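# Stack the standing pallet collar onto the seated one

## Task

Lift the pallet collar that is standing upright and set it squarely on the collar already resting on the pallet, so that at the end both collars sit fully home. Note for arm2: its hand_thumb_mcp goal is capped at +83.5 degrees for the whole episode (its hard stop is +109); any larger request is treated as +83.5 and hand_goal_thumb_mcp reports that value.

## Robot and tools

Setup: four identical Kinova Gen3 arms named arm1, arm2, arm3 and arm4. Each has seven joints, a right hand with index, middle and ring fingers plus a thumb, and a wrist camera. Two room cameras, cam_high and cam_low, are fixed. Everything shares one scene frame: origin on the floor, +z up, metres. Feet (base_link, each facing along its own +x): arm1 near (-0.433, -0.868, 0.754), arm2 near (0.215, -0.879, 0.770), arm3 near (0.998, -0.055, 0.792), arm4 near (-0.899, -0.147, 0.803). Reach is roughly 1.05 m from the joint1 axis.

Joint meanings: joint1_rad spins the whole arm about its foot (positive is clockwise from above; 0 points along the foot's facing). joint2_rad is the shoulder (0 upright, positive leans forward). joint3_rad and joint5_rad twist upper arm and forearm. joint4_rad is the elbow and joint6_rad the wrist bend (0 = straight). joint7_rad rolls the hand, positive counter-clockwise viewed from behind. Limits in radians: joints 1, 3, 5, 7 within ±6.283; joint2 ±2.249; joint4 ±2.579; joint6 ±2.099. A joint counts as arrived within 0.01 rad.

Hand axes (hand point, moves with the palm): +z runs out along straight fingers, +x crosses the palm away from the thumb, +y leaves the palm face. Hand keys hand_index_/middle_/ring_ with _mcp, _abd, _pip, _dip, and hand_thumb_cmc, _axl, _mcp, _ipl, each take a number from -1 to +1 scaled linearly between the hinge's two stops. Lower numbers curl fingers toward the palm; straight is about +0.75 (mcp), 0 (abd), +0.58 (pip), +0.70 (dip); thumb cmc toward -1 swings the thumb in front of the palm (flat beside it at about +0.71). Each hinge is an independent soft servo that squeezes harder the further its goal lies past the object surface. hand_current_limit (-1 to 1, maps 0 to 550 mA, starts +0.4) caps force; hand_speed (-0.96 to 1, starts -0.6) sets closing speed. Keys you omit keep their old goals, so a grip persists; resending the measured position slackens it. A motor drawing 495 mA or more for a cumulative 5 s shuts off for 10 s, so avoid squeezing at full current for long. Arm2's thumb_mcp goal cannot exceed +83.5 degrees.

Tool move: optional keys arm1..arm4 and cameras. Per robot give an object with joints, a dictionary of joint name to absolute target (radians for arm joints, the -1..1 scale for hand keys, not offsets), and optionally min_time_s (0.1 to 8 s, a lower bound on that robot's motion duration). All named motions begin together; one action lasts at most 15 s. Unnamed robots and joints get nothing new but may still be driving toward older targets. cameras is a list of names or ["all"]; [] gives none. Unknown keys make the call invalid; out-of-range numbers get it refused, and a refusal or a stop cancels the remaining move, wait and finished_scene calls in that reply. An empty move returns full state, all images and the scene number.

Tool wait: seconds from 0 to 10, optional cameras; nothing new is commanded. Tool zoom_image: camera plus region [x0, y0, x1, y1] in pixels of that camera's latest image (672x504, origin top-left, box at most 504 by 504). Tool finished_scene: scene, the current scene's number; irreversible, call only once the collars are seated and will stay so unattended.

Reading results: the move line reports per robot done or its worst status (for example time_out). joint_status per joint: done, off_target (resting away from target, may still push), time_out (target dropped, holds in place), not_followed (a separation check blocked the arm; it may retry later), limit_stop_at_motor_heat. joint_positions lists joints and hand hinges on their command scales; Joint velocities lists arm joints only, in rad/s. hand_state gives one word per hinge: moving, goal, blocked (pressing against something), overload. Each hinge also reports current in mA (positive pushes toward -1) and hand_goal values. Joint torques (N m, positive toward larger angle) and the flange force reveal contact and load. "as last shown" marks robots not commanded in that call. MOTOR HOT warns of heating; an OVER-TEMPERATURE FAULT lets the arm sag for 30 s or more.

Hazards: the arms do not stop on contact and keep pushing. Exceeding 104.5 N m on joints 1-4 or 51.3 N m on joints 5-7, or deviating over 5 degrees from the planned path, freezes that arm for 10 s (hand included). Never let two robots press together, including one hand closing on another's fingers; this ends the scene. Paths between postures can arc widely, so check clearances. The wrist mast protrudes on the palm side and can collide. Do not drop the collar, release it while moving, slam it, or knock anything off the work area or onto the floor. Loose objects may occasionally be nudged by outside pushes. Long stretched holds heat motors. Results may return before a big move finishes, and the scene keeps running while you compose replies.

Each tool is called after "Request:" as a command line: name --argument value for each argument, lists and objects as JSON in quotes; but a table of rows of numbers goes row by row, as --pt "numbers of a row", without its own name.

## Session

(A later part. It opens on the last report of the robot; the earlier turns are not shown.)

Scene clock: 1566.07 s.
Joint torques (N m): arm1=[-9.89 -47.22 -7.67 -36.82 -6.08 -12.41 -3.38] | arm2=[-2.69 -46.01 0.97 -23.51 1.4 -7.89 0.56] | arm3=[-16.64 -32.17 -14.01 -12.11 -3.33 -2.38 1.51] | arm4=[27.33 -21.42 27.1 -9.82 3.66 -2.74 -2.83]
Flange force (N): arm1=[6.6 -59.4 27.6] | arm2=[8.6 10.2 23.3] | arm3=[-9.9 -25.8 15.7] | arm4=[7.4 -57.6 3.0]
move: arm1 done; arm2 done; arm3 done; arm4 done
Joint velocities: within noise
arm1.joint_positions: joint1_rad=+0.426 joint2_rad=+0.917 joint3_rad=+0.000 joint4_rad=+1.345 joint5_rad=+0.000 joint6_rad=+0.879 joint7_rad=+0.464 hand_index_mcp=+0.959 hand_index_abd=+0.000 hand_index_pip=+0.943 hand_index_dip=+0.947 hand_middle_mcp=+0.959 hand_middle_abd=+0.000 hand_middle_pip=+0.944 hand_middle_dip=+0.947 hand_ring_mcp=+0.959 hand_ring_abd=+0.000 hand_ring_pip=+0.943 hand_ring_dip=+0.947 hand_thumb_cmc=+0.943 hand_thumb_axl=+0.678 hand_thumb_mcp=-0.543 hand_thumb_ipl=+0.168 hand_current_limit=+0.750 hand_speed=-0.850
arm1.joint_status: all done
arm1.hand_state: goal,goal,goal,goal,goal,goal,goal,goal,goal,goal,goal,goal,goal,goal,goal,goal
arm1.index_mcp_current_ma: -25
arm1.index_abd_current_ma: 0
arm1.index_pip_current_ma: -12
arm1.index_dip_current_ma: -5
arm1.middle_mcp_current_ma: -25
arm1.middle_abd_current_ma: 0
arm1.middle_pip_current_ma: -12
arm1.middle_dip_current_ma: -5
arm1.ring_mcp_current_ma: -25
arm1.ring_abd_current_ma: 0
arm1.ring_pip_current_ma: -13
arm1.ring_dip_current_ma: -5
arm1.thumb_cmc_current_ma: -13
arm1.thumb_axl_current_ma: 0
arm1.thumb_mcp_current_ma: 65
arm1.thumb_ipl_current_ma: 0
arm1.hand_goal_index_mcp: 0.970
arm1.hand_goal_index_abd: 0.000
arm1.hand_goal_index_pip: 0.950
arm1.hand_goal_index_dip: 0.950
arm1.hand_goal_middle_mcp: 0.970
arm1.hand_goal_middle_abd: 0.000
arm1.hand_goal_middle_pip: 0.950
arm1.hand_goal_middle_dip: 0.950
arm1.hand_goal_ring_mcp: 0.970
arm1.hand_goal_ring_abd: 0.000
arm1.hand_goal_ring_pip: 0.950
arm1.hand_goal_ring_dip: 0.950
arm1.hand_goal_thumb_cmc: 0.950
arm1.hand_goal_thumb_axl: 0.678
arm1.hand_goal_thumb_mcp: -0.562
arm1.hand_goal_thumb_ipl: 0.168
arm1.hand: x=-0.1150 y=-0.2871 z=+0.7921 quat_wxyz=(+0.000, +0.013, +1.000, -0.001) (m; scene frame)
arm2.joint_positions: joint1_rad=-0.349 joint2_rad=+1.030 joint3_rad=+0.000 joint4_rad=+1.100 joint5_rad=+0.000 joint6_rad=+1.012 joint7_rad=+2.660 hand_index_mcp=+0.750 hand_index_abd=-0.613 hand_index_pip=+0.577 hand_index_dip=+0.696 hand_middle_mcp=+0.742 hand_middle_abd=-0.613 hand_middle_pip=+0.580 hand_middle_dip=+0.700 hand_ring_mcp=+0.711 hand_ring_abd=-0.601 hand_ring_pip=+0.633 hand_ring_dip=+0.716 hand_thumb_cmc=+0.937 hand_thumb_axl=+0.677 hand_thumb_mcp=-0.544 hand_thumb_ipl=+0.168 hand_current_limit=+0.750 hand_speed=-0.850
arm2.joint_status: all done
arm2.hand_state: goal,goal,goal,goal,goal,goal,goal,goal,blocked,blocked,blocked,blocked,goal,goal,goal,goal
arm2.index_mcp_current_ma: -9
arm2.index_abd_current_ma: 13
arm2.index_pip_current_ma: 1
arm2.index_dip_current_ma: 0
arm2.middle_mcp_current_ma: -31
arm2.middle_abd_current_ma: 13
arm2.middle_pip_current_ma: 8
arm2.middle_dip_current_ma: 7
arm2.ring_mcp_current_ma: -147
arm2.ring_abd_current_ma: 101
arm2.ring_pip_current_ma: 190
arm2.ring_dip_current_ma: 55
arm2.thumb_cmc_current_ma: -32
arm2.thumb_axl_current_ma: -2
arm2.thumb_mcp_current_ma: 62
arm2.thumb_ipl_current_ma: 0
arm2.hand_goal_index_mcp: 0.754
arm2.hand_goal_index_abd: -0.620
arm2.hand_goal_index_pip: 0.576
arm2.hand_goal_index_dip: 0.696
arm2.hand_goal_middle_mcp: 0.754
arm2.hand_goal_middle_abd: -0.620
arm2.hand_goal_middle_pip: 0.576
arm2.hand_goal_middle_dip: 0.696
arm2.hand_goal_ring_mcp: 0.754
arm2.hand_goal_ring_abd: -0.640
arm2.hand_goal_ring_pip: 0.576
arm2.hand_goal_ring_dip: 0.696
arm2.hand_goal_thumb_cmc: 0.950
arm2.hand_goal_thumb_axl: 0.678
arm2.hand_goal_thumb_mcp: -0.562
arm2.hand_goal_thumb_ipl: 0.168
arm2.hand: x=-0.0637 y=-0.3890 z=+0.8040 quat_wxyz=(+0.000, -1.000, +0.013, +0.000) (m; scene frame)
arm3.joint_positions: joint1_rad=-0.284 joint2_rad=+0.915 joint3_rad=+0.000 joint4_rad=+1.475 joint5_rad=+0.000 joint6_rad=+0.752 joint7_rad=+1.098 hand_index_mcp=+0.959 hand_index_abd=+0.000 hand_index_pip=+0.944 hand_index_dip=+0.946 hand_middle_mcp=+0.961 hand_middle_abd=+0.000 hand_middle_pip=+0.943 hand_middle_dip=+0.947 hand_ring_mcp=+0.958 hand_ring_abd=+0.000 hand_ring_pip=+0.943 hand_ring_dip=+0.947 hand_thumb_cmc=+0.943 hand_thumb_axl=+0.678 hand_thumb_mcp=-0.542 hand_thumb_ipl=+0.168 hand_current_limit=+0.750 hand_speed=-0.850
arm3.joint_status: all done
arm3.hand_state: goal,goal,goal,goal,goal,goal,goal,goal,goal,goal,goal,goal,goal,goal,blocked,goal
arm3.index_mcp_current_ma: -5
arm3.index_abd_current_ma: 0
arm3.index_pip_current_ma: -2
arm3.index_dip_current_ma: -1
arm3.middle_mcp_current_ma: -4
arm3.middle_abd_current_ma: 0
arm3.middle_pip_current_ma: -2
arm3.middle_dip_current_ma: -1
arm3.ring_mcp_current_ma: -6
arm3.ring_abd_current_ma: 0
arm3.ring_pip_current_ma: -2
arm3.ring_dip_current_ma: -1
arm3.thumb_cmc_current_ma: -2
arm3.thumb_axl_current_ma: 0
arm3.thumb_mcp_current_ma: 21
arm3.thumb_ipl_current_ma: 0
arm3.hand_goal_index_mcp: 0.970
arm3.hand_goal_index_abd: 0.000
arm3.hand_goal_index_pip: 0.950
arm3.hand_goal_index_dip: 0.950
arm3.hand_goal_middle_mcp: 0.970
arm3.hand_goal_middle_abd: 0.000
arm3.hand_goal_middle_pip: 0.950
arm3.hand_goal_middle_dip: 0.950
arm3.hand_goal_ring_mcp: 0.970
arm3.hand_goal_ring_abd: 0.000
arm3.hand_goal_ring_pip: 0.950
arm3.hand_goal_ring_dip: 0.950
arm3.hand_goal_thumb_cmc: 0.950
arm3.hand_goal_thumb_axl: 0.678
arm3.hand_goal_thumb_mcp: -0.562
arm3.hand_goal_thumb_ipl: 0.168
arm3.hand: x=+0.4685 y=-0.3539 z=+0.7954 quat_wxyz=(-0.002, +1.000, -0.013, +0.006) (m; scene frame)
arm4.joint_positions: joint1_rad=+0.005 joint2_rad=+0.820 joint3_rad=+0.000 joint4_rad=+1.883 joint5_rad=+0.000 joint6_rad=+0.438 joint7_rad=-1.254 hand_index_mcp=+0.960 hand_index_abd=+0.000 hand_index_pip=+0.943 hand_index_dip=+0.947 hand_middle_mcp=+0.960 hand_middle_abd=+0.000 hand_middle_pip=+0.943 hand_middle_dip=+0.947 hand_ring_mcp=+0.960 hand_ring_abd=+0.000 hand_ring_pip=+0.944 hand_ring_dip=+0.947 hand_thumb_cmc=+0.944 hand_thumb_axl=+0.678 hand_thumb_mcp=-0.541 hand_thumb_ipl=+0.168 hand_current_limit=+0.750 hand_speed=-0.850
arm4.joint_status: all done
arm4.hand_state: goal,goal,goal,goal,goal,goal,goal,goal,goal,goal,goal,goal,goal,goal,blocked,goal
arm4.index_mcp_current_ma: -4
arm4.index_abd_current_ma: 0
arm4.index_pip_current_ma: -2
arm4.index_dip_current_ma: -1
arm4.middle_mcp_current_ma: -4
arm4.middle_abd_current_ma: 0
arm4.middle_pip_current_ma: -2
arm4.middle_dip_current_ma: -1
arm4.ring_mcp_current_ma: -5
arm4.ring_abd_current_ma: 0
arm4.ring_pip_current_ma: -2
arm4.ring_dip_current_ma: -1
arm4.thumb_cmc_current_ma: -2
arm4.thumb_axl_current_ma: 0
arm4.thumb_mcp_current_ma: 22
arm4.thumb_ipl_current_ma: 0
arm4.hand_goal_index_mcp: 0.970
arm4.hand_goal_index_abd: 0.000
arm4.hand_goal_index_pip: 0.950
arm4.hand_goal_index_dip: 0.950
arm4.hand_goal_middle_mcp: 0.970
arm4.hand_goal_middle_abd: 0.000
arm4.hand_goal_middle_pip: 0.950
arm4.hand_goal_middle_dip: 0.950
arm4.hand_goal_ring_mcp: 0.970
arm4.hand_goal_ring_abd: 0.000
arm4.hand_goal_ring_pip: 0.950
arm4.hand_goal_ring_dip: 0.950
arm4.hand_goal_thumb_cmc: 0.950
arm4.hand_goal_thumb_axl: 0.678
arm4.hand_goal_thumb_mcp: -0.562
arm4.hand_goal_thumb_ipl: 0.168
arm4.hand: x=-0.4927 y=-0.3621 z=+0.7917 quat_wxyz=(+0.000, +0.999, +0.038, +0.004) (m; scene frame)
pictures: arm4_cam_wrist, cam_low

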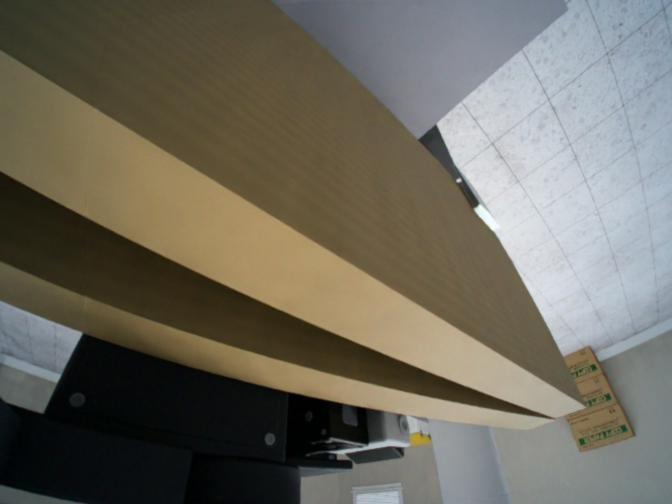

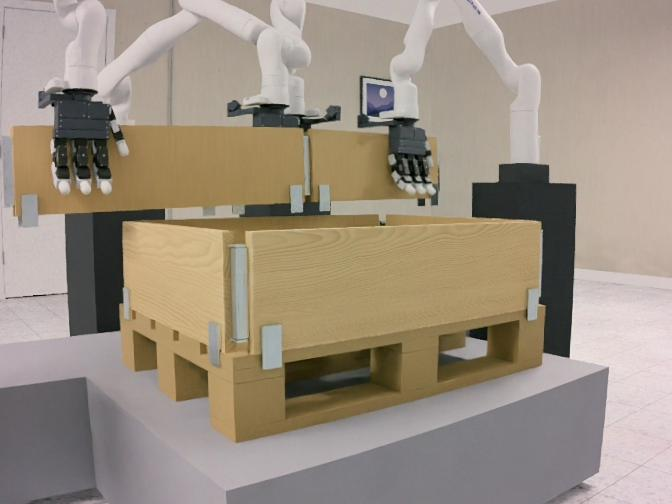

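Request:
move --arm1 '{"joints":{"joint1_rad":0.38806,"joint2_rad":1.00725,"joint4_rad":1.13408,"joint6_rad":1.00027,"joint7_rad":0.42556},"min_time_s":6.5}' --arm2 '{"joints":{"joint1_rad":-0.31597,"joint2_rad":1.14806,"joint4_rad":0.82346,"joint6_rad":1.17007,"joint7_rad":2.69223},"min_time_s":6.5}' --arm3 '{"joints":{"joint1_rad":-0.19915,"joint2_rad":0.88708,"joint4_rad":1.54681,"joint6_rad":0.7077,"joint7_rad":1.18345},"min_time_s":6.5}' --arm4 '{"joints":{"joint1_rad":-0.10764,"joint2_rad":0.80723,"joint4_rad":1.92466,"joint6_rad":0.4097,"joint7_rad":-1.36714},"min_time_s":6.5}' --cameras '["cam_low","cam_high"]'

Scene clock: 1598.57 s.
Joint torques (N m): arm1=[-12.65 -42.91 -8.49 -39.97 -6.72 -16.99 -4.41] | arm2=[-3.73 -53.56 0.73 -21.66 0.88 -4.08 0.22] | arm3=[-15.87 -30.9 -13.91 -11.64 -3.12 -2.42 1.43] | arm4=[31.39 -21.79 31.56 -5.81 3.84 -0.75 -3.24]
Flange force (N): arm1=[9.5 -80.4 10.5] | arm2=[3.5 -5.0 34.8] | arm3=[-7.2 -26.3 14.9] | arm4=[11.7 -65.6 9.4]
move: arm1 done; arm2 done; arm3 done; arm4 done
Joint velocities: within noise
arm1.joint_positions: joint1_rad=+0.388 joint2_rad=+1.007 joint3_rad=+0.000 joint4_rad=+1.134 joint5_rad=+0.000 joint6_rad=+1.000 joint7_rad=+0.426 hand_index_mcp=+0.959 hand_index_abd=+0.000 hand_index_pip=+0.943 hand_index_dip=+0.947 hand_middle_mcp=+0.959 hand_middle_abd=+0.000 hand_middle_pip=+0.944 hand_middle_dip=+0.947 hand_ring_mcp=+0.959 hand_ring_abd=+0.000 hand_ring_pip=+0.943 hand_ring_dip=+0.947 hand_thumb_cmc=+0.943 hand_thumb_axl=+0.678 hand_thumb_mcp=-0.543 hand_thumb_ipl=+0.168 hand_current_limit=+0.750 hand_speed=-0.850
arm1.joint_status: all done
arm1.hand_state: goal,goal,goal,goal,goal,goal,goal,goal,goal,goal,goal,goal,goal,goal,goal,goal
arm1.index_mcp_current_ma: -25
arm1.index_abd_current_ma: 0
arm1.index_pip_current_ma: -12
arm1.index_dip_current_ma: -5
arm1.middle_mcp_current_ma: -25
arm1.middle_abd_current_ma: 0
arm1.middle_pip_current_ma: -12
arm1.middle_dip_current_ma: -5
arm1.ring_mcp_current_ma: -25
arm1.ring_abd_current_ma: 0
arm1.ring_pip_current_ma: -13
arm1.ring_dip_current_ma: -5
arm1.thumb_cmc_current_ma: -13
arm1.thumb_axl_current_ma: 0
arm1.thumb_mcp_current_ma: 65
arm1.thumb_ipl_current_ma: 0
arm1.hand_goal_index_mcp: 0.970
arm1.hand_goal_index_abd: 0.000
arm1.hand_goal_index_pip: 0.950
arm1.hand_goal_index_dip: 0.950
arm1.hand_goal_middle_mcp: 0.970
arm1.hand_goal_middle_abd: 0.000
arm1.hand_goal_middle_pip: 0.950
arm1.hand_goal_middle_dip: 0.950
arm1.hand_goal_ring_mcp: 0.970
arm1.hand_goal_ring_abd: 0.000
arm1.hand_goal_ring_pip: 0.950
arm1.hand_goal_ring_dip: 0.950
arm1.hand_goal_thumb_cmc: 0.950
arm1.hand_goal_thumb_axl: 0.678
arm1.hand_goal_thumb_mcp: -0.562
arm1.hand_goal_thumb_ipl: 0.168
arm1.hand: x=-0.1149 y=-0.2366 z=+0.7918 quat_wxyz=(+0.000, +0.013, +1.000, -0.001) (m; scene frame)
arm2.joint_positions: joint1_rad=-0.316 joint2_rad=+1.148 joint3_rad=+0.000 joint4_rad=+0.823 joint5_rad=+0.000 joint6_rad=+1.170 joint7_rad=+2.692 hand_index_mcp=+0.750 hand_index_abd=-0.613 hand_index_pip=+0.577 hand_index_dip=+0.696 hand_middle_mcp=+0.749 hand_middle_abd=-0.613 hand_middle_pip=+0.580 hand_middle_dip=+0.699 hand_ring_mcp=+0.718 hand_ring_abd=-0.601 hand_ring_pip=+0.633 hand_ring_dip=+0.717 hand_thumb_cmc=+0.937 hand_thumb_axl=+0.677 hand_thumb_mcp=-0.544 hand_thumb_ipl=+0.168 hand_current_limit=+0.750 hand_speed=-0.850
arm2.joint_status: all done
arm2.hand_state: goal,goal,goal,goal,goal,goal,goal,goal,blocked,blocked,blocked,blocked,goal,goal,goal,goal
arm2.index_mcp_current_ma: -9
arm2.index_abd_current_ma: 13
arm2.index_pip_current_ma: 1
arm2.index_dip_current_ma: 0
arm2.middle_mcp_current_ma: -11
arm2.middle_abd_current_ma: 12
arm2.middle_pip_current_ma: 7
arm2.middle_dip_current_ma: 6
arm2.ring_mcp_current_ma: -117
arm2.ring_abd_current_ma: 102
arm2.ring_pip_current_ma: 190
arm2.ring_dip_current_ma: 56
arm2.thumb_cmc_current_ma: -32
arm2.thumb_axl_current_ma: -2
arm2.thumb_mcp_current_ma: 62
arm2.thumb_ipl_current_ma: 0
arm2.hand_goal_index_mcp: 0.754
arm2.hand_goal_index_abd: -0.620
arm2.hand_goal_index_pip: 0.576
arm2.hand_goal_index_dip: 0.696
arm2.hand_goal_middle_mcp: 0.754
arm2.hand_goal_middle_abd: -0.620
arm2.hand_goal_middle_pip: 0.576
arm2.hand_goal_middle_dip: 0.696
arm2.hand_goal_ring_mcp: 0.754
arm2.hand_goal_ring_abd: -0.640
arm2.hand_goal_ring_pip: 0.576
arm2.hand_goal_ring_dip: 0.696
arm2.hand_goal_thumb_cmc: 0.950
arm2.hand_goal_thumb_axl: 0.678
arm2.hand_goal_thumb_mcp: -0.562
arm2.hand_goal_thumb_ipl: 0.168
arm2.hand: x=-0.0638 y=-0.3390 z=+0.8041 quat_wxyz=(+0.000, -1.000, +0.013, +0.000) (m; scene frame)
arm3.joint_positions: joint1_rad=-0.199 joint2_rad=+0.887 joint3_rad=+0.000 joint4_rad=+1.547 joint5_rad=+0.000 joint6_rad=+0.708 joint7_rad=+1.184 hand_index_mcp=+0.959 hand_index_abd=+0.000 hand_index_pip=+0.944 hand_index_dip=+0.946 hand_middle_mcp=+0.961 hand_middle_abd=+0.000 hand_middle_pip=+0.943 hand_middle_dip=+0.947 hand_ring_mcp=+0.958 hand_ring_abd=+0.000 hand_ring_pip=+0.943 hand_ring_dip=+0.947 hand_thumb_cmc=+0.943 hand_thumb_axl=+0.678 hand_thumb_mcp=-0.542 hand_thumb_ipl=+0.168 hand_current_limit=+0.750 hand_speed=-0.850
arm3.joint_status: all done
arm3.hand_state: goal,goal,goal,goal,goal,goal,goal,goal,goal,goal,goal,goal,goal,goal,blocked,goal
arm3.index_mcp_current_ma: -5
arm3.index_abd_current_ma: 0
arm3.index_pip_current_ma: -2
arm3.index_dip_current_ma: -1
arm3.middle_mcp_current_ma: -4
arm3.middle_abd_current_ma: 0
arm3.middle_pip_current_ma: -2
arm3.middle_dip_current_ma: -1
arm3.ring_mcp_current_ma: -6
arm3.ring_abd_current_ma: 0
arm3.ring_pip_current_ma: -2
arm3.ring_dip_current_ma: -1
arm3.thumb_cmc_current_ma: -2
arm3.thumb_axl_current_ma: 0
arm3.thumb_mcp_current_ma: 21
arm3.thumb_ipl_current_ma: 0
arm3.hand_goal_index_mcp: 0.970
arm3.hand_goal_index_abd: 0.000
arm3.hand_goal_index_pip: 0.950
arm3.hand_goal_index_dip: 0.950
arm3.hand_goal_middle_mcp: 0.970
arm3.hand_goal_middle_abd: 0.000
arm3.hand_goal_middle_pip: 0.950
arm3.hand_goal_middle_dip: 0.950
arm3.hand_goal_ring_mcp: 0.970
arm3.hand_goal_ring_abd: 0.000
arm3.hand_goal_ring_pip: 0.950
arm3.hand_goal_ring_dip: 0.950
arm3.hand_goal_thumb_cmc: 0.950
arm3.hand_goal_thumb_axl: 0.678
arm3.hand_goal_thumb_mcp: -0.562
arm3.hand_goal_thumb_ipl: 0.168
arm3.hand: x=+0.4685 y=-0.3039 z=+0.7954 quat_wxyz=(-0.002, +1.000, -0.013, +0.006) (m; scene frame)
arm4.joint_positions: joint1_rad=-0.108 joint2_rad=+0.807 joint3_rad=+0.000 joint4_rad=+1.925 joint5_rad=+0.000 joint6_rad=+0.410 joint7_rad=-1.367 hand_index_mcp=+0.960 hand_index_abd=+0.000 hand_index_pip=+0.943 hand_index_dip=+0.947 hand_middle_mcp=+0.960 hand_middle_abd=+0.000 hand_middle_pip=+0.943 hand_middle_dip=+0.947 hand_ring_mcp=+0.960 hand_ring_abd=+0.000 hand_ring_pip=+0.944 hand_ring_dip=+0.947 hand_thumb_cmc=+0.944 hand_thumb_axl=+0.678 hand_thumb_mcp=-0.541 hand_thumb_ipl=+0.168 hand_current_limit=+0.750 hand_speed=-0.850
arm4.joint_status: all done
arm4.hand_state: goal,goal,goal,goal,goal,goal,goal,goal,goal,goal,goal,goal,goal,goal,blocked,goal
arm4.index_mcp_current_ma: -4
arm4.index_abd_current_ma: 0
arm4.index_pip_current_ma: -2
arm4.index_dip_current_ma: -1
arm4.middle_mcp_current_ma: -4
arm4.middle_abd_current_ma: 0
arm4.middle_pip_current_ma: -2
arm4.middle_dip_current_ma: -1
arm4.ring_mcp_current_ma: -5
arm4.ring_abd_current_ma: 0
arm4.ring_pip_current_ma: -2
arm4.ring_dip_current_ma: -1
arm4.thumb_cmc_current_ma: -2
arm4.thumb_axl_current_ma: 0
arm4.thumb_mcp_current_ma: 22
arm4.thumb_ipl_current_ma: 0
arm4.hand_goal_index_mcp: 0.970
arm4.hand_goal_index_abd: 0.000
arm4.hand_goal_index_pip: 0.950
arm4.hand_goal_index_dip: 0.950
arm4.hand_goal_middle_mcp: 0.970
arm4.hand_goal_middle_abd: 0.000
arm4.hand_goal_middle_pip: 0.950
arm4.hand_goal_middle_dip: 0.950
arm4.hand_goal_ring_mcp: 0.970
arm4.hand_goal_ring_abd: 0.000
arm4.hand_goal_ring_pip: 0.950
arm4.hand_goal_ring_dip: 0.950
arm4.hand_goal_thumb_cmc: 0.950
arm4.hand_goal_thumb_axl: 0.678
arm4.hand_goal_thumb_mcp: -0.562
arm4.hand_goal_thumb_ipl: 0.168
arm4.hand: x=-0.4926 y=-0.3121 z=+0.7921 quat_wxyz=(+0.000, +0.999, +0.038, +0.004) (m; scene frame)
pictures: cam_high, cam_low

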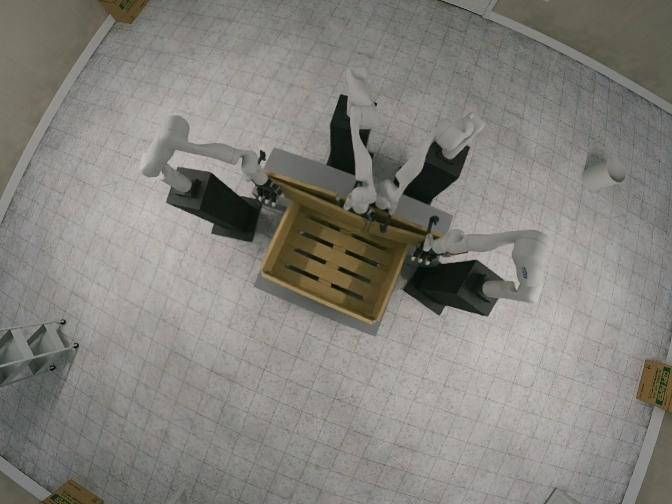

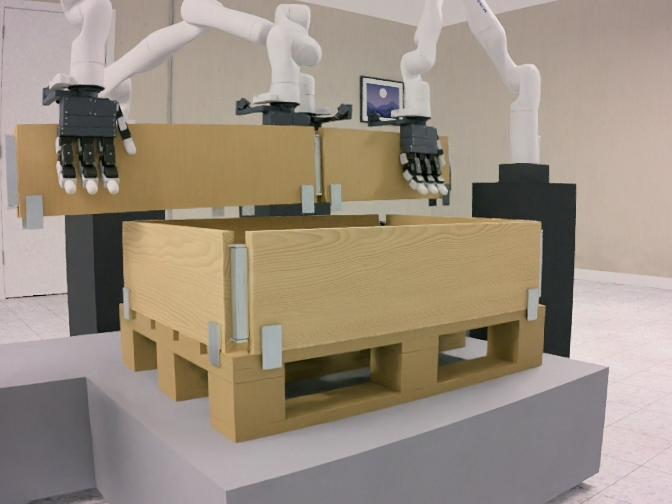

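Request:
zoom_image --camera "cam_high" --region '[240, 150, 460, 330]'

Scaled by 2.291 from the camera's 672x504 image, which has a finer 960x720 frame.

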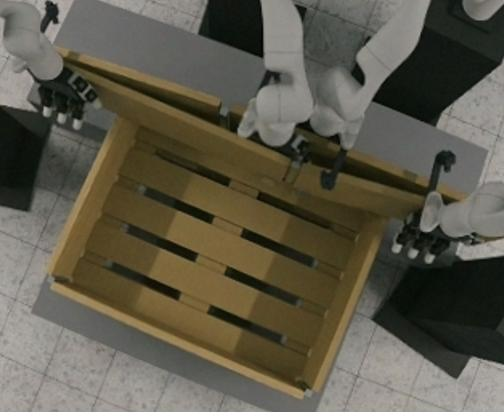

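Request:
move --arm1 '{"joints":{"joint1_rad":0.35881,"joint2_rad":1.10209,"joint4_rad":0.91022,"joint6_rad":1.12928,"joint7_rad":0.39631},"min_time_s":6.5}' --arm2 '{"joints":{"joint1_rad":-0.29009,"joint2_rad":1.3091,"joint4_rad":0.45258,"joint6_rad":1.37991,"joint7_rad":2.71811},"min_time_s":6.5}' --arm3 '{"joints":{"joint1_rad":-0.11769,"joint2_rad":0.869,"joint4_rad":1.59514,"joint6_rad":0.67745,"joint7_rad":1.26491},"min_time_s":6.5}' --arm4 '{"joints":{"joint1_rad":-0.21299,"joint2_rad":0.80128,"joint4_rad":1.94512,"joint6_rad":0.39519,"joint7_rad":-1.47249},"min_time_s":6.5}' --cameras '["all"]'

Scene clock: 1642.87 s.
Joint torques (N m): arm1=[-12.35 -50.47 -7.67 -36.47 -6.36 -13.98 -3.69] | arm2=[-1.16 -52.07 2.38 -21.71 1.68 -6.2 0.68] | arm3=[-15.52 -30.77 -13.8 -11.23 -2.99 -2.28 1.42] | arm4=[28.41 -18.7 28.64 -3.68 3.38 -0.06 -2.89]
Flange force (N): arm1=[3.9 -66.5 22.6] | arm2=no reading | arm3=[-5.9 -26.6 16.0] | arm4=[6.5 -60.8 4.3]
move: arm1 done; arm2 done; arm3 done; arm4 done
Joint velocities: within noise
arm1.joint_positions: joint1_rad=+0.359 joint2_rad=+1.102 joint3_rad=+0.000 joint4_rad=+0.910 joint5_rad=+0.000 joint6_rad=+1.129 joint7_rad=+0.396 hand_index_mcp=+0.959 hand_index_abd=+0.000 hand_index_pip=+0.943 hand_index_dip=+0.947 hand_middle_mcp=+0.959 hand_middle_abd=+0.000 hand_middle_pip=+0.944 hand_middle_dip=+0.947 hand_ring_mcp=+0.959 hand_ring_abd=+0.000 hand_ring_pip=+0.943 hand_ring_dip=+0.947 hand_thumb_cmc=+0.943 hand_thumb_axl=+0.678 hand_thumb_mcp=-0.543 hand_thumb_ipl=+0.168 hand_current_limit=+0.750 hand_speed=-0.850
arm1.joint_status: all done
arm1.hand_state: goal,goal,goal,goal,goal,goal,goal,goal,goal,goal,goal,goal,goal,goal,goal,goal
arm1.index_mcp_current_ma: -25
arm1.index_abd_current_ma: 0
arm1.index_pip_current_ma: -12
arm1.index_dip_current_ma: -5
arm1.middle_mcp_current_ma: -25
arm1.middle_abd_current_ma: 0
arm1.middle_pip_current_ma: -12
arm1.middle_dip_current_ma: -5
arm1.ring_mcp_current_ma: -25
arm1.ring_abd_current_ma: 0
arm1.ring_pip_current_ma: -13
arm1.ring_dip_current_ma: -5
arm1.thumb_cmc_current_ma: -13
arm1.thumb_axl_current_ma: 0
arm1.thumb_mcp_current_ma: 65
arm1.thumb_ipl_current_ma: 0
arm1.hand_goal_index_mcp: 0.970
arm1.hand_goal_index_abd: 0.000
arm1.hand_goal_index_pip: 0.950
arm1.hand_goal_index_dip: 0.950
arm1.hand_goal_middle_mcp: 0.970
arm1.hand_goal_middle_abd: 0.000
arm1.hand_goal_middle_pip: 0.950
arm1.hand_goal_middle_dip: 0.950
arm1.hand_goal_ring_mcp: 0.970
arm1.hand_goal_ring_abd: 0.000
arm1.hand_goal_ring_pip: 0.950
arm1.hand_goal_ring_dip: 0.950
arm1.hand_goal_thumb_cmc: 0.950
arm1.hand_goal_thumb_axl: 0.678
arm1.hand_goal_thumb_mcp: -0.562
arm1.hand_goal_thumb_ipl: 0.168
arm1.hand: x=-0.1149 y=-0.1924 z=+0.7925 quat_wxyz=(+0.000, +0.013, +1.000, -0.001) (m; scene frame)
arm2.joint_positions: joint1_rad=-0.290 joint2_rad=+1.309 joint3_rad=+0.000 joint4_rad=+0.453 joint5_rad=+0.000 joint6_rad=+1.380 joint7_rad=+2.718 hand_index_mcp=+0.751 hand_index_abd=-0.613 hand_index_pip=+0.577 hand_index_dip=+0.696 hand_middle_mcp=+0.747 hand_middle_abd=-0.614 hand_middle_pip=+0.582 hand_middle_dip=+0.699 hand_ring_mcp=+0.718 hand_ring_abd=-0.601 hand_ring_pip=+0.633 hand_ring_dip=+0.717 hand_thumb_cmc=+0.937 hand_thumb_axl=+0.677 hand_thumb_mcp=-0.544 hand_thumb_ipl=+0.168 hand_current_limit=+0.750 hand_speed=-0.850
arm2.joint_status: all done
arm2.hand_state: goal,goal,goal,goal,goal,goal,goal,goal,blocked,blocked,blocked,blocked,goal,goal,goal,goal
arm2.index_mcp_current_ma: -6
arm2.index_abd_current_ma: 13
arm2.index_pip_current_ma: 1
arm2.index_dip_current_ma: 0
arm2.middle_mcp_current_ma: -17
arm2.middle_abd_current_ma: 11
arm2.middle_pip_current_ma: 13
arm2.middle_dip_current_ma: 6
arm2.ring_mcp_current_ma: -116
arm2.ring_abd_current_ma: 104
arm2.ring_pip_current_ma: 190
arm2.ring_dip_current_ma: 56
arm2.thumb_cmc_current_ma: -32
arm2.thumb_axl_current_ma: -2
arm2.thumb_mcp_current_ma: 62
arm2.thumb_ipl_current_ma: 0
arm2.hand_goal_index_mcp: 0.754
arm2.hand_goal_index_abd: -0.620
arm2.hand_goal_index_pip: 0.576
arm2.hand_goal_index_dip: 0.696
arm2.hand_goal_middle_mcp: 0.754
arm2.hand_goal_middle_abd: -0.620
arm2.hand_goal_middle_pip: 0.576
arm2.hand_goal_middle_dip: 0.696
arm2.hand_goal_ring_mcp: 0.754
arm2.hand_goal_ring_abd: -0.640
arm2.hand_goal_ring_pip: 0.576
arm2.hand_goal_ring_dip: 0.696
arm2.hand_goal_thumb_cmc: 0.950
arm2.hand_goal_thumb_axl: 0.678
arm2.hand_goal_thumb_mcp: -0.562
arm2.hand_goal_thumb_ipl: 0.168
arm2.hand: x=-0.0637 y=-0.2940 z=+0.8033 quat_wxyz=(+0.000, -1.000, +0.013, +0.000) (m; scene frame)
arm3.joint_positions: joint1_rad=-0.118 joint2_rad=+0.869 joint3_rad=+0.000 joint4_rad=+1.595 joint5_rad=+0.000 joint6_rad=+0.677 joint7_rad=+1.265 hand_index_mcp=+0.959 hand_index_abd=+0.000 hand_index_pip=+0.944 hand_index_dip=+0.946 hand_middle_mcp=+0.961 hand_middle_abd=+0.000 hand_middle_pip=+0.943 hand_middle_dip=+0.947 hand_ring_mcp=+0.958 hand_ring_abd=+0.000 hand_ring_pip=+0.943 hand_ring_dip=+0.947 hand_thumb_cmc=+0.943 hand_thumb_axl=+0.678 hand_thumb_mcp=-0.542 hand_thumb_ipl=+0.168 hand_current_limit=+0.750 hand_speed=-0.850
arm3.joint_status: all done
arm3.hand_state: goal,goal,goal,goal,goal,goal,goal,goal,goal,goal,goal,goal,goal,goal,blocked,goal
arm3.index_mcp_current_ma: -5
arm3.index_abd_current_ma: 0
arm3.index_pip_current_ma: -2
arm3.index_dip_current_ma: -1
arm3.middle_mcp_current_ma: -4
arm3.middle_abd_current_ma: 0
arm3.middle_pip_current_ma: -2
arm3.middle_dip_current_ma: -1
arm3.ring_mcp_current_ma: -6
arm3.ring_abd_current_ma: 0
arm3.ring_pip_current_ma: -2
arm3.ring_dip_current_ma: -1
arm3.thumb_cmc_current_ma: -2
arm3.thumb_axl_current_ma: 0
arm3.thumb_mcp_current_ma: 21
arm3.thumb_ipl_current_ma: 0
arm3.hand_goal_index_mcp: 0.970
arm3.hand_goal_index_abd: 0.000
arm3.hand_goal_index_pip: 0.950
arm3.hand_goal_index_dip: 0.950
arm3.hand_goal_middle_mcp: 0.970
arm3.hand_goal_middle_abd: 0.000
arm3.hand_goal_middle_pip: 0.950
arm3.hand_goal_middle_dip: 0.950
arm3.hand_goal_ring_mcp: 0.970
arm3.hand_goal_ring_abd: 0.000
arm3.hand_goal_ring_pip: 0.950
arm3.hand_goal_ring_dip: 0.950
arm3.hand_goal_thumb_cmc: 0.950
arm3.hand_goal_thumb_axl: 0.678
arm3.hand_goal_thumb_mcp: -0.562
arm3.hand_goal_thumb_ipl: 0.168
arm3.hand: x=+0.4685 y=-0.2589 z=+0.7954 quat_wxyz=(-0.002, +1.000, -0.013, +0.006) (m; scene frame)
arm4.joint_positions: joint1_rad=-0.213 joint2_rad=+0.801 joint3_rad=+0.000 joint4_rad=+1.945 joint5_rad=+0.000 joint6_rad=+0.395 joint7_rad=-1.473 hand_index_mcp=+0.960 hand_index_abd=+0.000 hand_index_pip=+0.943 hand_index_dip=+0.947 hand_middle_mcp=+0.960 hand_middle_abd=+0.000 hand_middle_pip=+0.943 hand_middle_dip=+0.947 hand_ring_mcp=+0.960 hand_ring_abd=+0.000 hand_ring_pip=+0.944 hand_ring_dip=+0.947 hand_thumb_cmc=+0.944 hand_thumb_axl=+0.678 hand_thumb_mcp=-0.541 hand_thumb_ipl=+0.168 hand_current_limit=+0.750 hand_speed=-0.850
arm4.joint_status: all done
arm4.hand_state: goal,goal,goal,goal,goal,goal,goal,goal,goal,goal,goal,goal,goal,goal,blocked,goal
arm4.index_mcp_current_ma: -4
arm4.index_abd_current_ma: 0
arm4.index_pip_current_ma: -2
arm4.index_dip_current_ma: -1
arm4.middle_mcp_current_ma: -4
arm4.middle_abd_current_ma: 0
arm4.middle_pip_current_ma: -2
arm4.middle_dip_current_ma: -1
arm4.ring_mcp_current_ma: -5
arm4.ring_abd_current_ma: 0
arm4.ring_pip_current_ma: -2
arm4.ring_dip_current_ma: -1
arm4.thumb_cmc_current_ma: -2
arm4.thumb_axl_current_ma: 0
arm4.thumb_mcp_current_ma: 22
arm4.thumb_ipl_current_ma: 0
arm4.hand_goal_index_mcp: 0.970
arm4.hand_goal_index_abd: 0.000
arm4.hand_goal_index_pip: 0.950
arm4.hand_goal_index_dip: 0.950
arm4.hand_goal_middle_mcp: 0.970
arm4.hand_goal_middle_abd: 0.000
arm4.hand_goal_middle_pip: 0.950
arm4.hand_goal_middle_dip: 0.950
arm4.hand_goal_ring_mcp: 0.970
arm4.hand_goal_ring_abd: 0.000
arm4.hand_goal_ring_pip: 0.950
arm4.hand_goal_ring_dip: 0.950
arm4.hand_goal_thumb_cmc: 0.950
arm4.hand_goal_thumb_axl: 0.678
arm4.hand_goal_thumb_mcp: -0.562
arm4.hand_goal_thumb_ipl: 0.168
arm4.hand: x=-0.4926 y=-0.2671 z=+0.7921 quat_wxyz=(+0.000, +0.999, +0.038, +0.004) (m; scene frame)
pictures: arm1_cam_wrist, arm2_cam_wrist, arm3_cam_wrist, arm4_cam_wrist, cam_high, cam_low

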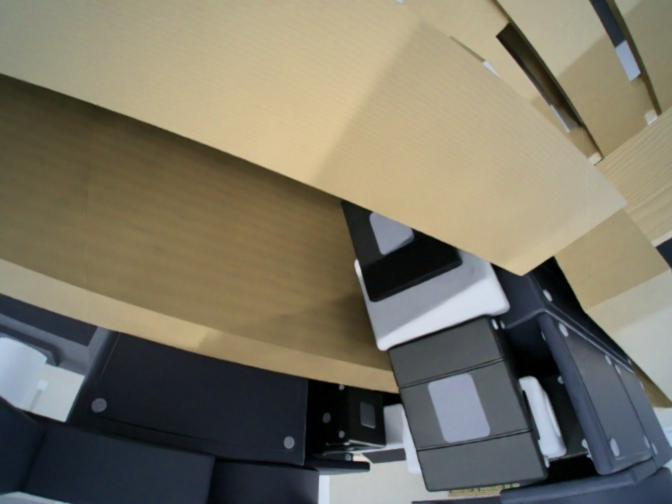

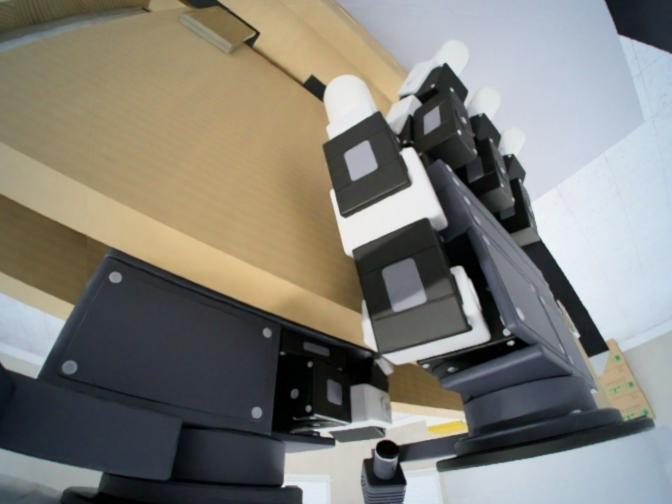

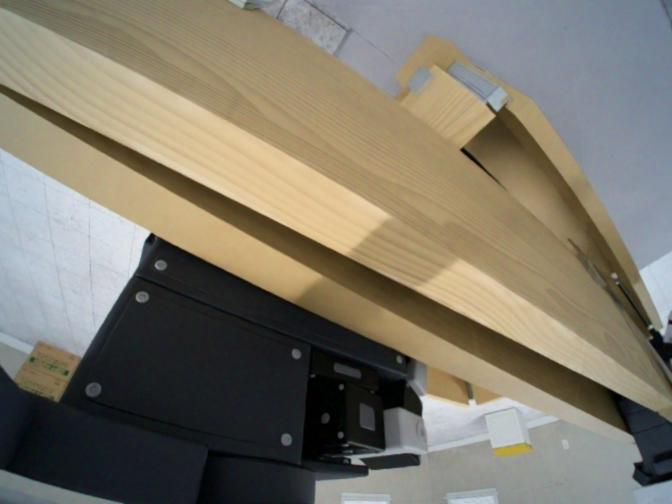

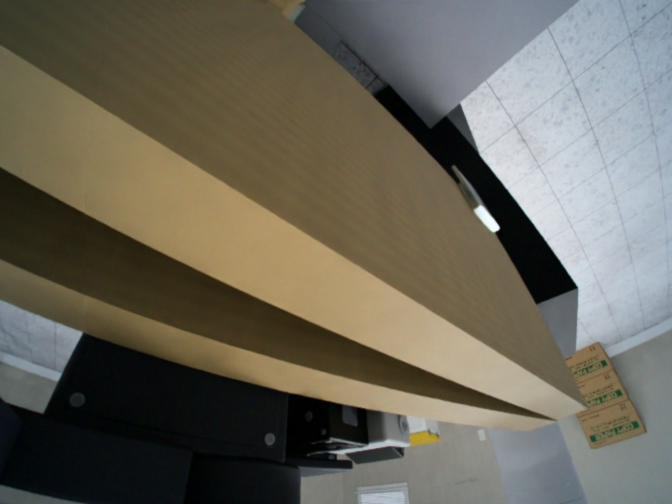

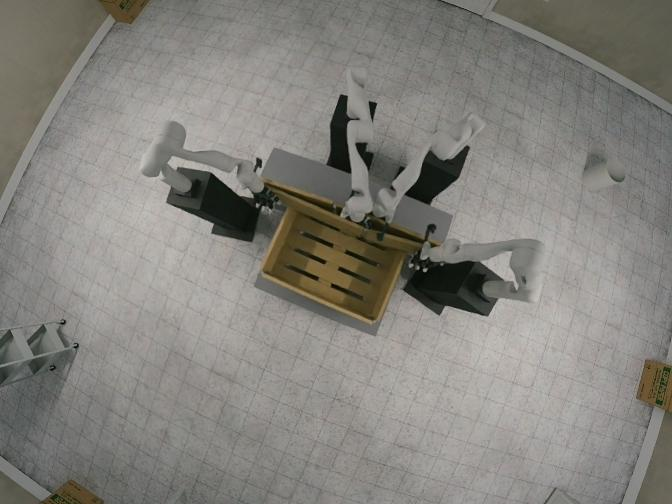

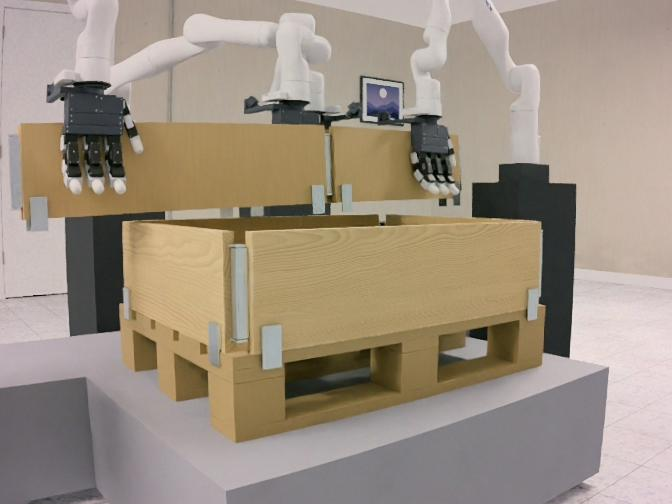

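Request:
zoom_image --camera "arm3_cam_wrist" --region '[380, 20, 672, 380]'

Request:
zoom_image --camera "arm2_cam_wrist" --region '[150, 0, 450, 180]'

Scaled by 1.400 from the camera's 672x504 image, which has a finer 960x720 frame.

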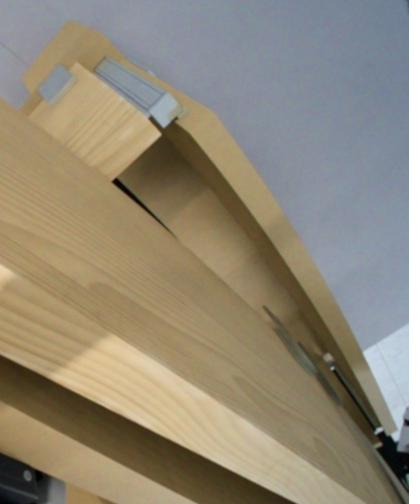

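Scaled by 1.680 from the camera's 672x504 image, which has a finer 960x720 frame.

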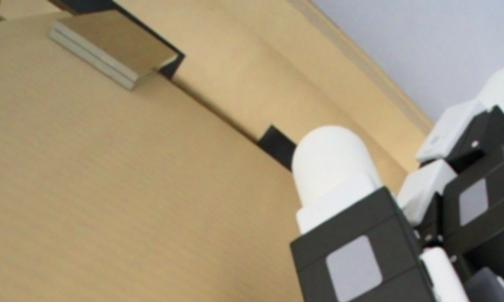

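Request:
zoom_image --camera "arm3_cam_wrist" --region '[440, 50, 580, 210]'

Request:
zoom_image --camera "arm3_cam_wrist" --region '[540, 180, 672, 350]'

Scaled by 3.150 from the camera's 672x504 image, which has a finer 960x720 frame.

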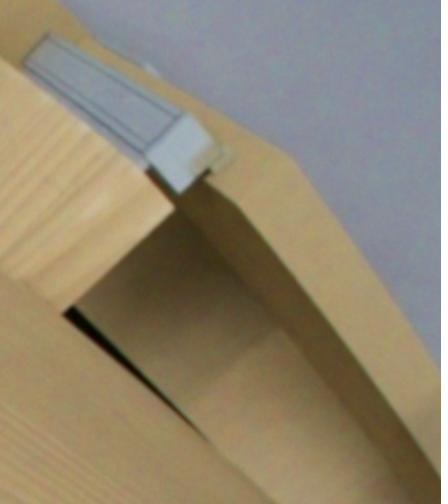

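Scaled by 2.965 from the camera's 672x504 image, which has a finer 960x720 frame.

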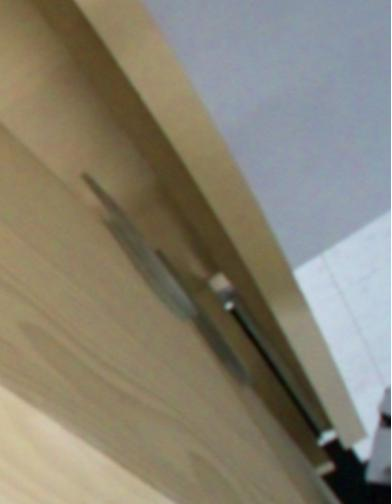

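Request:
move --arm1 '{"joints":{"joint2_rad":1.14963,"joint4_rad":0.92302,"joint6_rad":1.06895},"min_time_s":5}' --arm2 '{"joints":{"joint2_rad":1.35,"joint4_rad":0.47148,"joint6_rad":1.32011},"min_time_s":5}' --arm3 '{"joints":{"joint1_rad":-0.11785,"joint2_rad":0.93619,"joint4_rad":1.59589,"joint6_rad":0.6095,"joint7_rad":1.26475},"min_time_s":5}' --arm4 '{"joints":{"joint2_rad":0.88476,"joint4_rad":1.94192,"joint6_rad":0.31491},"min_time_s":5}' --cameras '["cam_low","arm3_cam_wrist"]'

Scene clock: 1753.20 s.
Joint torques (N m): arm1=[-3.26 -49.93 -1.85 -34.11 -3.38 -12.74 -3.42] | arm2=[1.39 -17.43 1.16 -12.48 0.79 -12.82 1.78] | arm3=[-19.81 -14.63 -18.09 -4.05 -3.15 -0.75 1.89] | arm4=[27.68 -31.96 29.47 -12.01 2.6 -3.63 -2.69]
Flange force (N): arm1=[14.2 -54.9 19.9] | arm2=no reading | arm3=[-7.1 -33.9 -13.0] | arm4=[-5.0 -61.5 25.3]
move: arm1 done; arm2 done; arm3 done; arm4 done
Joint velocities: within noise
arm1.joint_positions: joint1_rad=+0.359 joint2_rad=+1.150 joint3_rad=+0.000 joint4_rad=+0.923 joint5_rad=+0.000 joint6_rad=+1.069 joint7_rad=+0.396 hand_index_mcp=+0.959 hand_index_abd=+0.000 hand_index_pip=+0.943 hand_index_dip=+0.947 hand_middle_mcp=+0.959 hand_middle_abd=+0.000 hand_middle_pip=+0.944 hand_middle_dip=+0.947 hand_ring_mcp=+0.959 hand_ring_abd=+0.000 hand_ring_pip=+0.943 hand_ring_dip=+0.947 hand_thumb_cmc=+0.943 hand_thumb_axl=+0.678 hand_thumb_mcp=-0.543 hand_thumb_ipl=+0.168 hand_current_limit=+0.750 hand_speed=-0.850
arm1.joint_status: all done
arm1.hand_state: goal,goal,goal,goal,goal,goal,goal,goal,goal,goal,goal,goal,goal,goal,goal,goal
arm1.index_mcp_current_ma: -25
arm1.index_abd_current_ma: 0
arm1.index_pip_current_ma: -12
arm1.index_dip_current_ma: -5
arm1.middle_mcp_current_ma: -25
arm1.middle_abd_current_ma: 0
arm1.middle_pip_current_ma: -12
arm1.middle_dip_current_ma: -5
arm1.ring_mcp_current_ma: -25
arm1.ring_abd_current_ma: 0
arm1.ring_pip_current_ma: -13
arm1.ring_dip_current_ma: -5
arm1.thumb_cmc_current_ma: -13
arm1.thumb_axl_current_ma: 0
arm1.thumb_mcp_current_ma: 65
arm1.thumb_ipl_current_ma: 0
arm1.hand_goal_index_mcp: 0.970
arm1.hand_goal_index_abd: 0.000
arm1.hand_goal_index_pip: 0.950
arm1.hand_goal_index_dip: 0.950
arm1.hand_goal_middle_mcp: 0.970
arm1.hand_goal_middle_abd: 0.000
arm1.hand_goal_middle_pip: 0.950
arm1.hand_goal_middle_dip: 0.950
arm1.hand_goal_ring_mcp: 0.970
arm1.hand_goal_ring_abd: 0.000
arm1.hand_goal_ring_pip: 0.950
arm1.hand_goal_ring_dip: 0.950
arm1.hand_goal_thumb_cmc: 0.950
arm1.hand_goal_thumb_axl: 0.678
arm1.hand_goal_thumb_mcp: -0.562
arm1.hand_goal_thumb_ipl: 0.168
arm1.hand: x=-0.1150 y=-0.1924 z=+0.7575 quat_wxyz=(+0.000, +0.013, +1.000, -0.001) (m; scene frame)
arm2.joint_positions: joint1_rad=-0.290 joint2_rad=+1.350 joint3_rad=+0.000 joint4_rad=+0.471 joint5_rad=+0.000 joint6_rad=+1.320 joint7_rad=+2.718 hand_index_mcp=+0.751 hand_index_abd=-0.613 hand_index_pip=+0.577 hand_index_dip=+0.696 hand_middle_mcp=+0.740 hand_middle_abd=-0.622 hand_middle_pip=+0.585 hand_middle_dip=+0.700 hand_ring_mcp=+0.716 hand_ring_abd=-0.644 hand_ring_pip=+0.632 hand_ring_dip=+0.716 hand_thumb_cmc=+0.937 hand_thumb_axl=+0.677 hand_thumb_mcp=-0.544 hand_thumb_ipl=+0.168 hand_current_limit=+0.750 hand_speed=-0.850
arm2.joint_status: all done
arm2.hand_state: goal,goal,goal,goal,goal,goal,goal,goal,blocked,goal,blocked,blocked,goal,goal,goal,goal
arm2.index_mcp_current_ma: -6
arm2.index_abd_current_ma: 13
arm2.index_pip_current_ma: 1
arm2.index_dip_current_ma: 0
arm2.middle_mcp_current_ma: -38
arm2.middle_abd_current_ma: -3
arm2.middle_pip_current_ma: 20
arm2.middle_dip_current_ma: 7
arm2.ring_mcp_current_ma: -128
arm2.ring_abd_current_ma: -6
arm2.ring_pip_current_ma: 189
arm2.ring_dip_current_ma: 55
arm2.thumb_cmc_current_ma: -32
arm2.thumb_axl_current_ma: -2
arm2.thumb_mcp_current_ma: 62
arm2.thumb_ipl_current_ma: 0
arm2.hand_goal_index_mcp: 0.754
arm2.hand_goal_index_abd: -0.620
arm2.hand_goal_index_pip: 0.576
arm2.hand_goal_index_dip: 0.696
arm2.hand_goal_middle_mcp: 0.754
arm2.hand_goal_middle_abd: -0.620
arm2.hand_goal_middle_pip: 0.576
arm2.hand_goal_middle_dip: 0.696
arm2.hand_goal_ring_mcp: 0.754
arm2.hand_goal_ring_abd: -0.640
arm2.hand_goal_ring_pip: 0.576
arm2.hand_goal_ring_dip: 0.696
arm2.hand_goal_thumb_cmc: 0.950
arm2.hand_goal_thumb_axl: 0.678
arm2.hand_goal_thumb_mcp: -0.562
arm2.hand_goal_thumb_ipl: 0.168
arm2.hand: x=-0.0638 y=-0.2940 z=+0.7682 quat_wxyz=(+0.000, -1.000, +0.013, +0.000) (m; scene frame)
arm3.joint_positions: joint1_rad=-0.118 joint2_rad=+0.936 joint3_rad=+0.000 joint4_rad=+1.596 joint5_rad=+0.000 joint6_rad=+0.609 joint7_rad=+1.265 hand_index_mcp=+0.959 hand_index_abd=+0.000 hand_index_pip=+0.944 hand_index_dip=+0.946 hand_middle_mcp=+0.961 hand_middle_abd=+0.000 hand_middle_pip=+0.943 hand_middle_dip=+0.947 hand_ring_mcp=+0.958 hand_ring_abd=+0.000 hand_ring_pip=+0.943 hand_ring_dip=+0.947 hand_thumb_cmc=+0.943 hand_thumb_axl=+0.678 hand_thumb_mcp=-0.542 hand_thumb_ipl=+0.168 hand_current_limit=+0.750 hand_speed=-0.850
arm3.joint_status: all done
arm3.hand_state: goal,goal,goal,goal,goal,goal,goal,goal,goal,goal,goal,goal,goal,goal,blocked,goal
arm3.index_mcp_current_ma: -5
arm3.index_abd_current_ma: 0
arm3.index_pip_current_ma: -2
arm3.index_dip_current_ma: -1
arm3.middle_mcp_current_ma: -4
arm3.middle_abd_current_ma: 0
arm3.middle_pip_current_ma: -2
arm3.middle_dip_current_ma: -1
arm3.ring_mcp_current_ma: -6
arm3.ring_abd_current_ma: 0
arm3.ring_pip_current_ma: -2
arm3.ring_dip_current_ma: -1
arm3.thumb_cmc_current_ma: -2
arm3.thumb_axl_current_ma: 0
arm3.thumb_mcp_current_ma: 21
arm3.thumb_ipl_current_ma: 0
arm3.hand_goal_index_mcp: 0.970
arm3.hand_goal_index_abd: 0.000
arm3.hand_goal_index_pip: 0.950
arm3.hand_goal_index_dip: 0.950
arm3.hand_goal_middle_mcp: 0.970
arm3.hand_goal_middle_abd: 0.000
arm3.hand_goal_middle_pip: 0.950
arm3.hand_goal_middle_dip: 0.950
arm3.hand_goal_ring_mcp: 0.970
arm3.hand_goal_ring_abd: 0.000
arm3.hand_goal_ring_pip: 0.950
arm3.hand_goal_ring_dip: 0.950
arm3.hand_goal_thumb_cmc: 0.950
arm3.hand_goal_thumb_axl: 0.678
arm3.hand_goal_thumb_mcp: -0.562
arm3.hand_goal_thumb_ipl: 0.168
arm3.hand: x=+0.4685 y=-0.2590 z=+0.7604 quat_wxyz=(-0.002, +1.000, -0.013, +0.006) (m; scene frame)
arm4.joint_positions: joint1_rad=-0.213 joint2_rad=+0.885 joint3_rad=+0.000 joint4_rad=+1.942 joint5_rad=+0.000 joint6_rad=+0.315 joint7_rad=-1.473 hand_index_mcp=+0.960 hand_index_abd=+0.000 hand_index_pip=+0.943 hand_index_dip=+0.947 hand_middle_mcp=+0.960 hand_middle_abd=+0.000 hand_middle_pip=+0.943 hand_middle_dip=+0.947 hand_ring_mcp=+0.960 hand_ring_abd=+0.000 hand_ring_pip=+0.944 hand_ring_dip=+0.947 hand_thumb_cmc=+0.944 hand_thumb_axl=+0.678 hand_thumb_mcp=-0.541 hand_thumb_ipl=+0.168 hand_current_limit=+0.750 hand_speed=-0.850
arm4.joint_status: all done
arm4.hand_state: goal,goal,goal,goal,goal,goal,goal,goal,goal,goal,goal,goal,goal,goal,blocked,goal
arm4.index_mcp_current_ma: -4
arm4.index_abd_current_ma: 0
arm4.index_pip_current_ma: -2
arm4.index_dip_current_ma: -1
arm4.middle_mcp_current_ma: -4
arm4.middle_abd_current_ma: 0
arm4.middle_pip_current_ma: -2
arm4.middle_dip_current_ma: -1
arm4.ring_mcp_current_ma: -5
arm4.ring_abd_current_ma: 0
arm4.ring_pip_current_ma: -2
arm4.ring_dip_current_ma: -1
arm4.thumb_cmc_current_ma: -2
arm4.thumb_axl_current_ma: 0
arm4.thumb_mcp_current_ma: 22
arm4.thumb_ipl_current_ma: 0
arm4.hand_goal_index_mcp: 0.970
arm4.hand_goal_index_abd: 0.000
arm4.hand_goal_index_pip: 0.950
arm4.hand_goal_index_dip: 0.950
arm4.hand_goal_middle_mcp: 0.970
arm4.hand_goal_middle_abd: 0.000
arm4.hand_goal_middle_pip: 0.950
arm4.hand_goal_middle_dip: 0.950
arm4.hand_goal_ring_mcp: 0.970
arm4.hand_goal_ring_abd: 0.000
arm4.hand_goal_ring_pip: 0.950
arm4.hand_goal_ring_dip: 0.950
arm4.hand_goal_thumb_cmc: 0.950
arm4.hand_goal_thumb_axl: 0.678
arm4.hand_goal_thumb_mcp: -0.562
arm4.hand_goal_thumb_ipl: 0.168
arm4.hand: x=-0.4927 y=-0.2671 z=+0.7571 quat_wxyz=(+0.000, +0.999, +0.038, +0.004) (m; scene frame)
pictures: arm3_cam_wrist, cam_low

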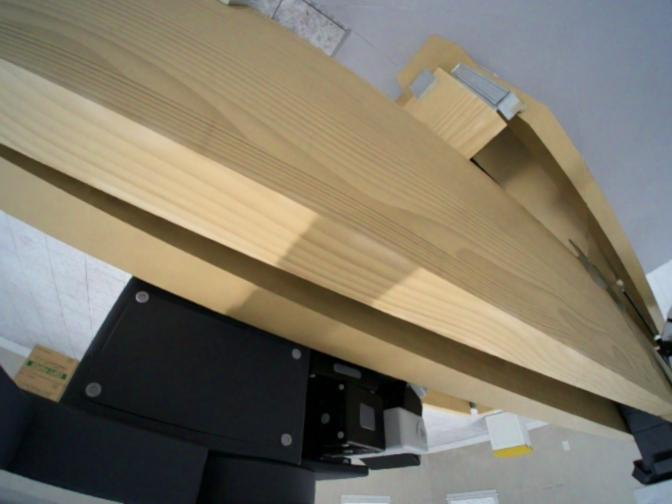

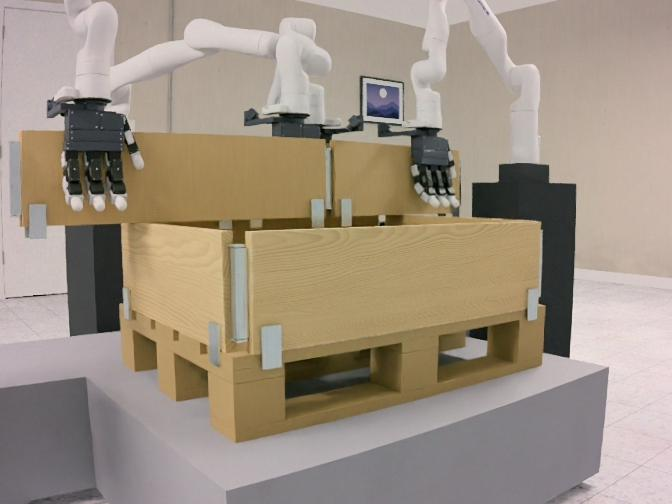

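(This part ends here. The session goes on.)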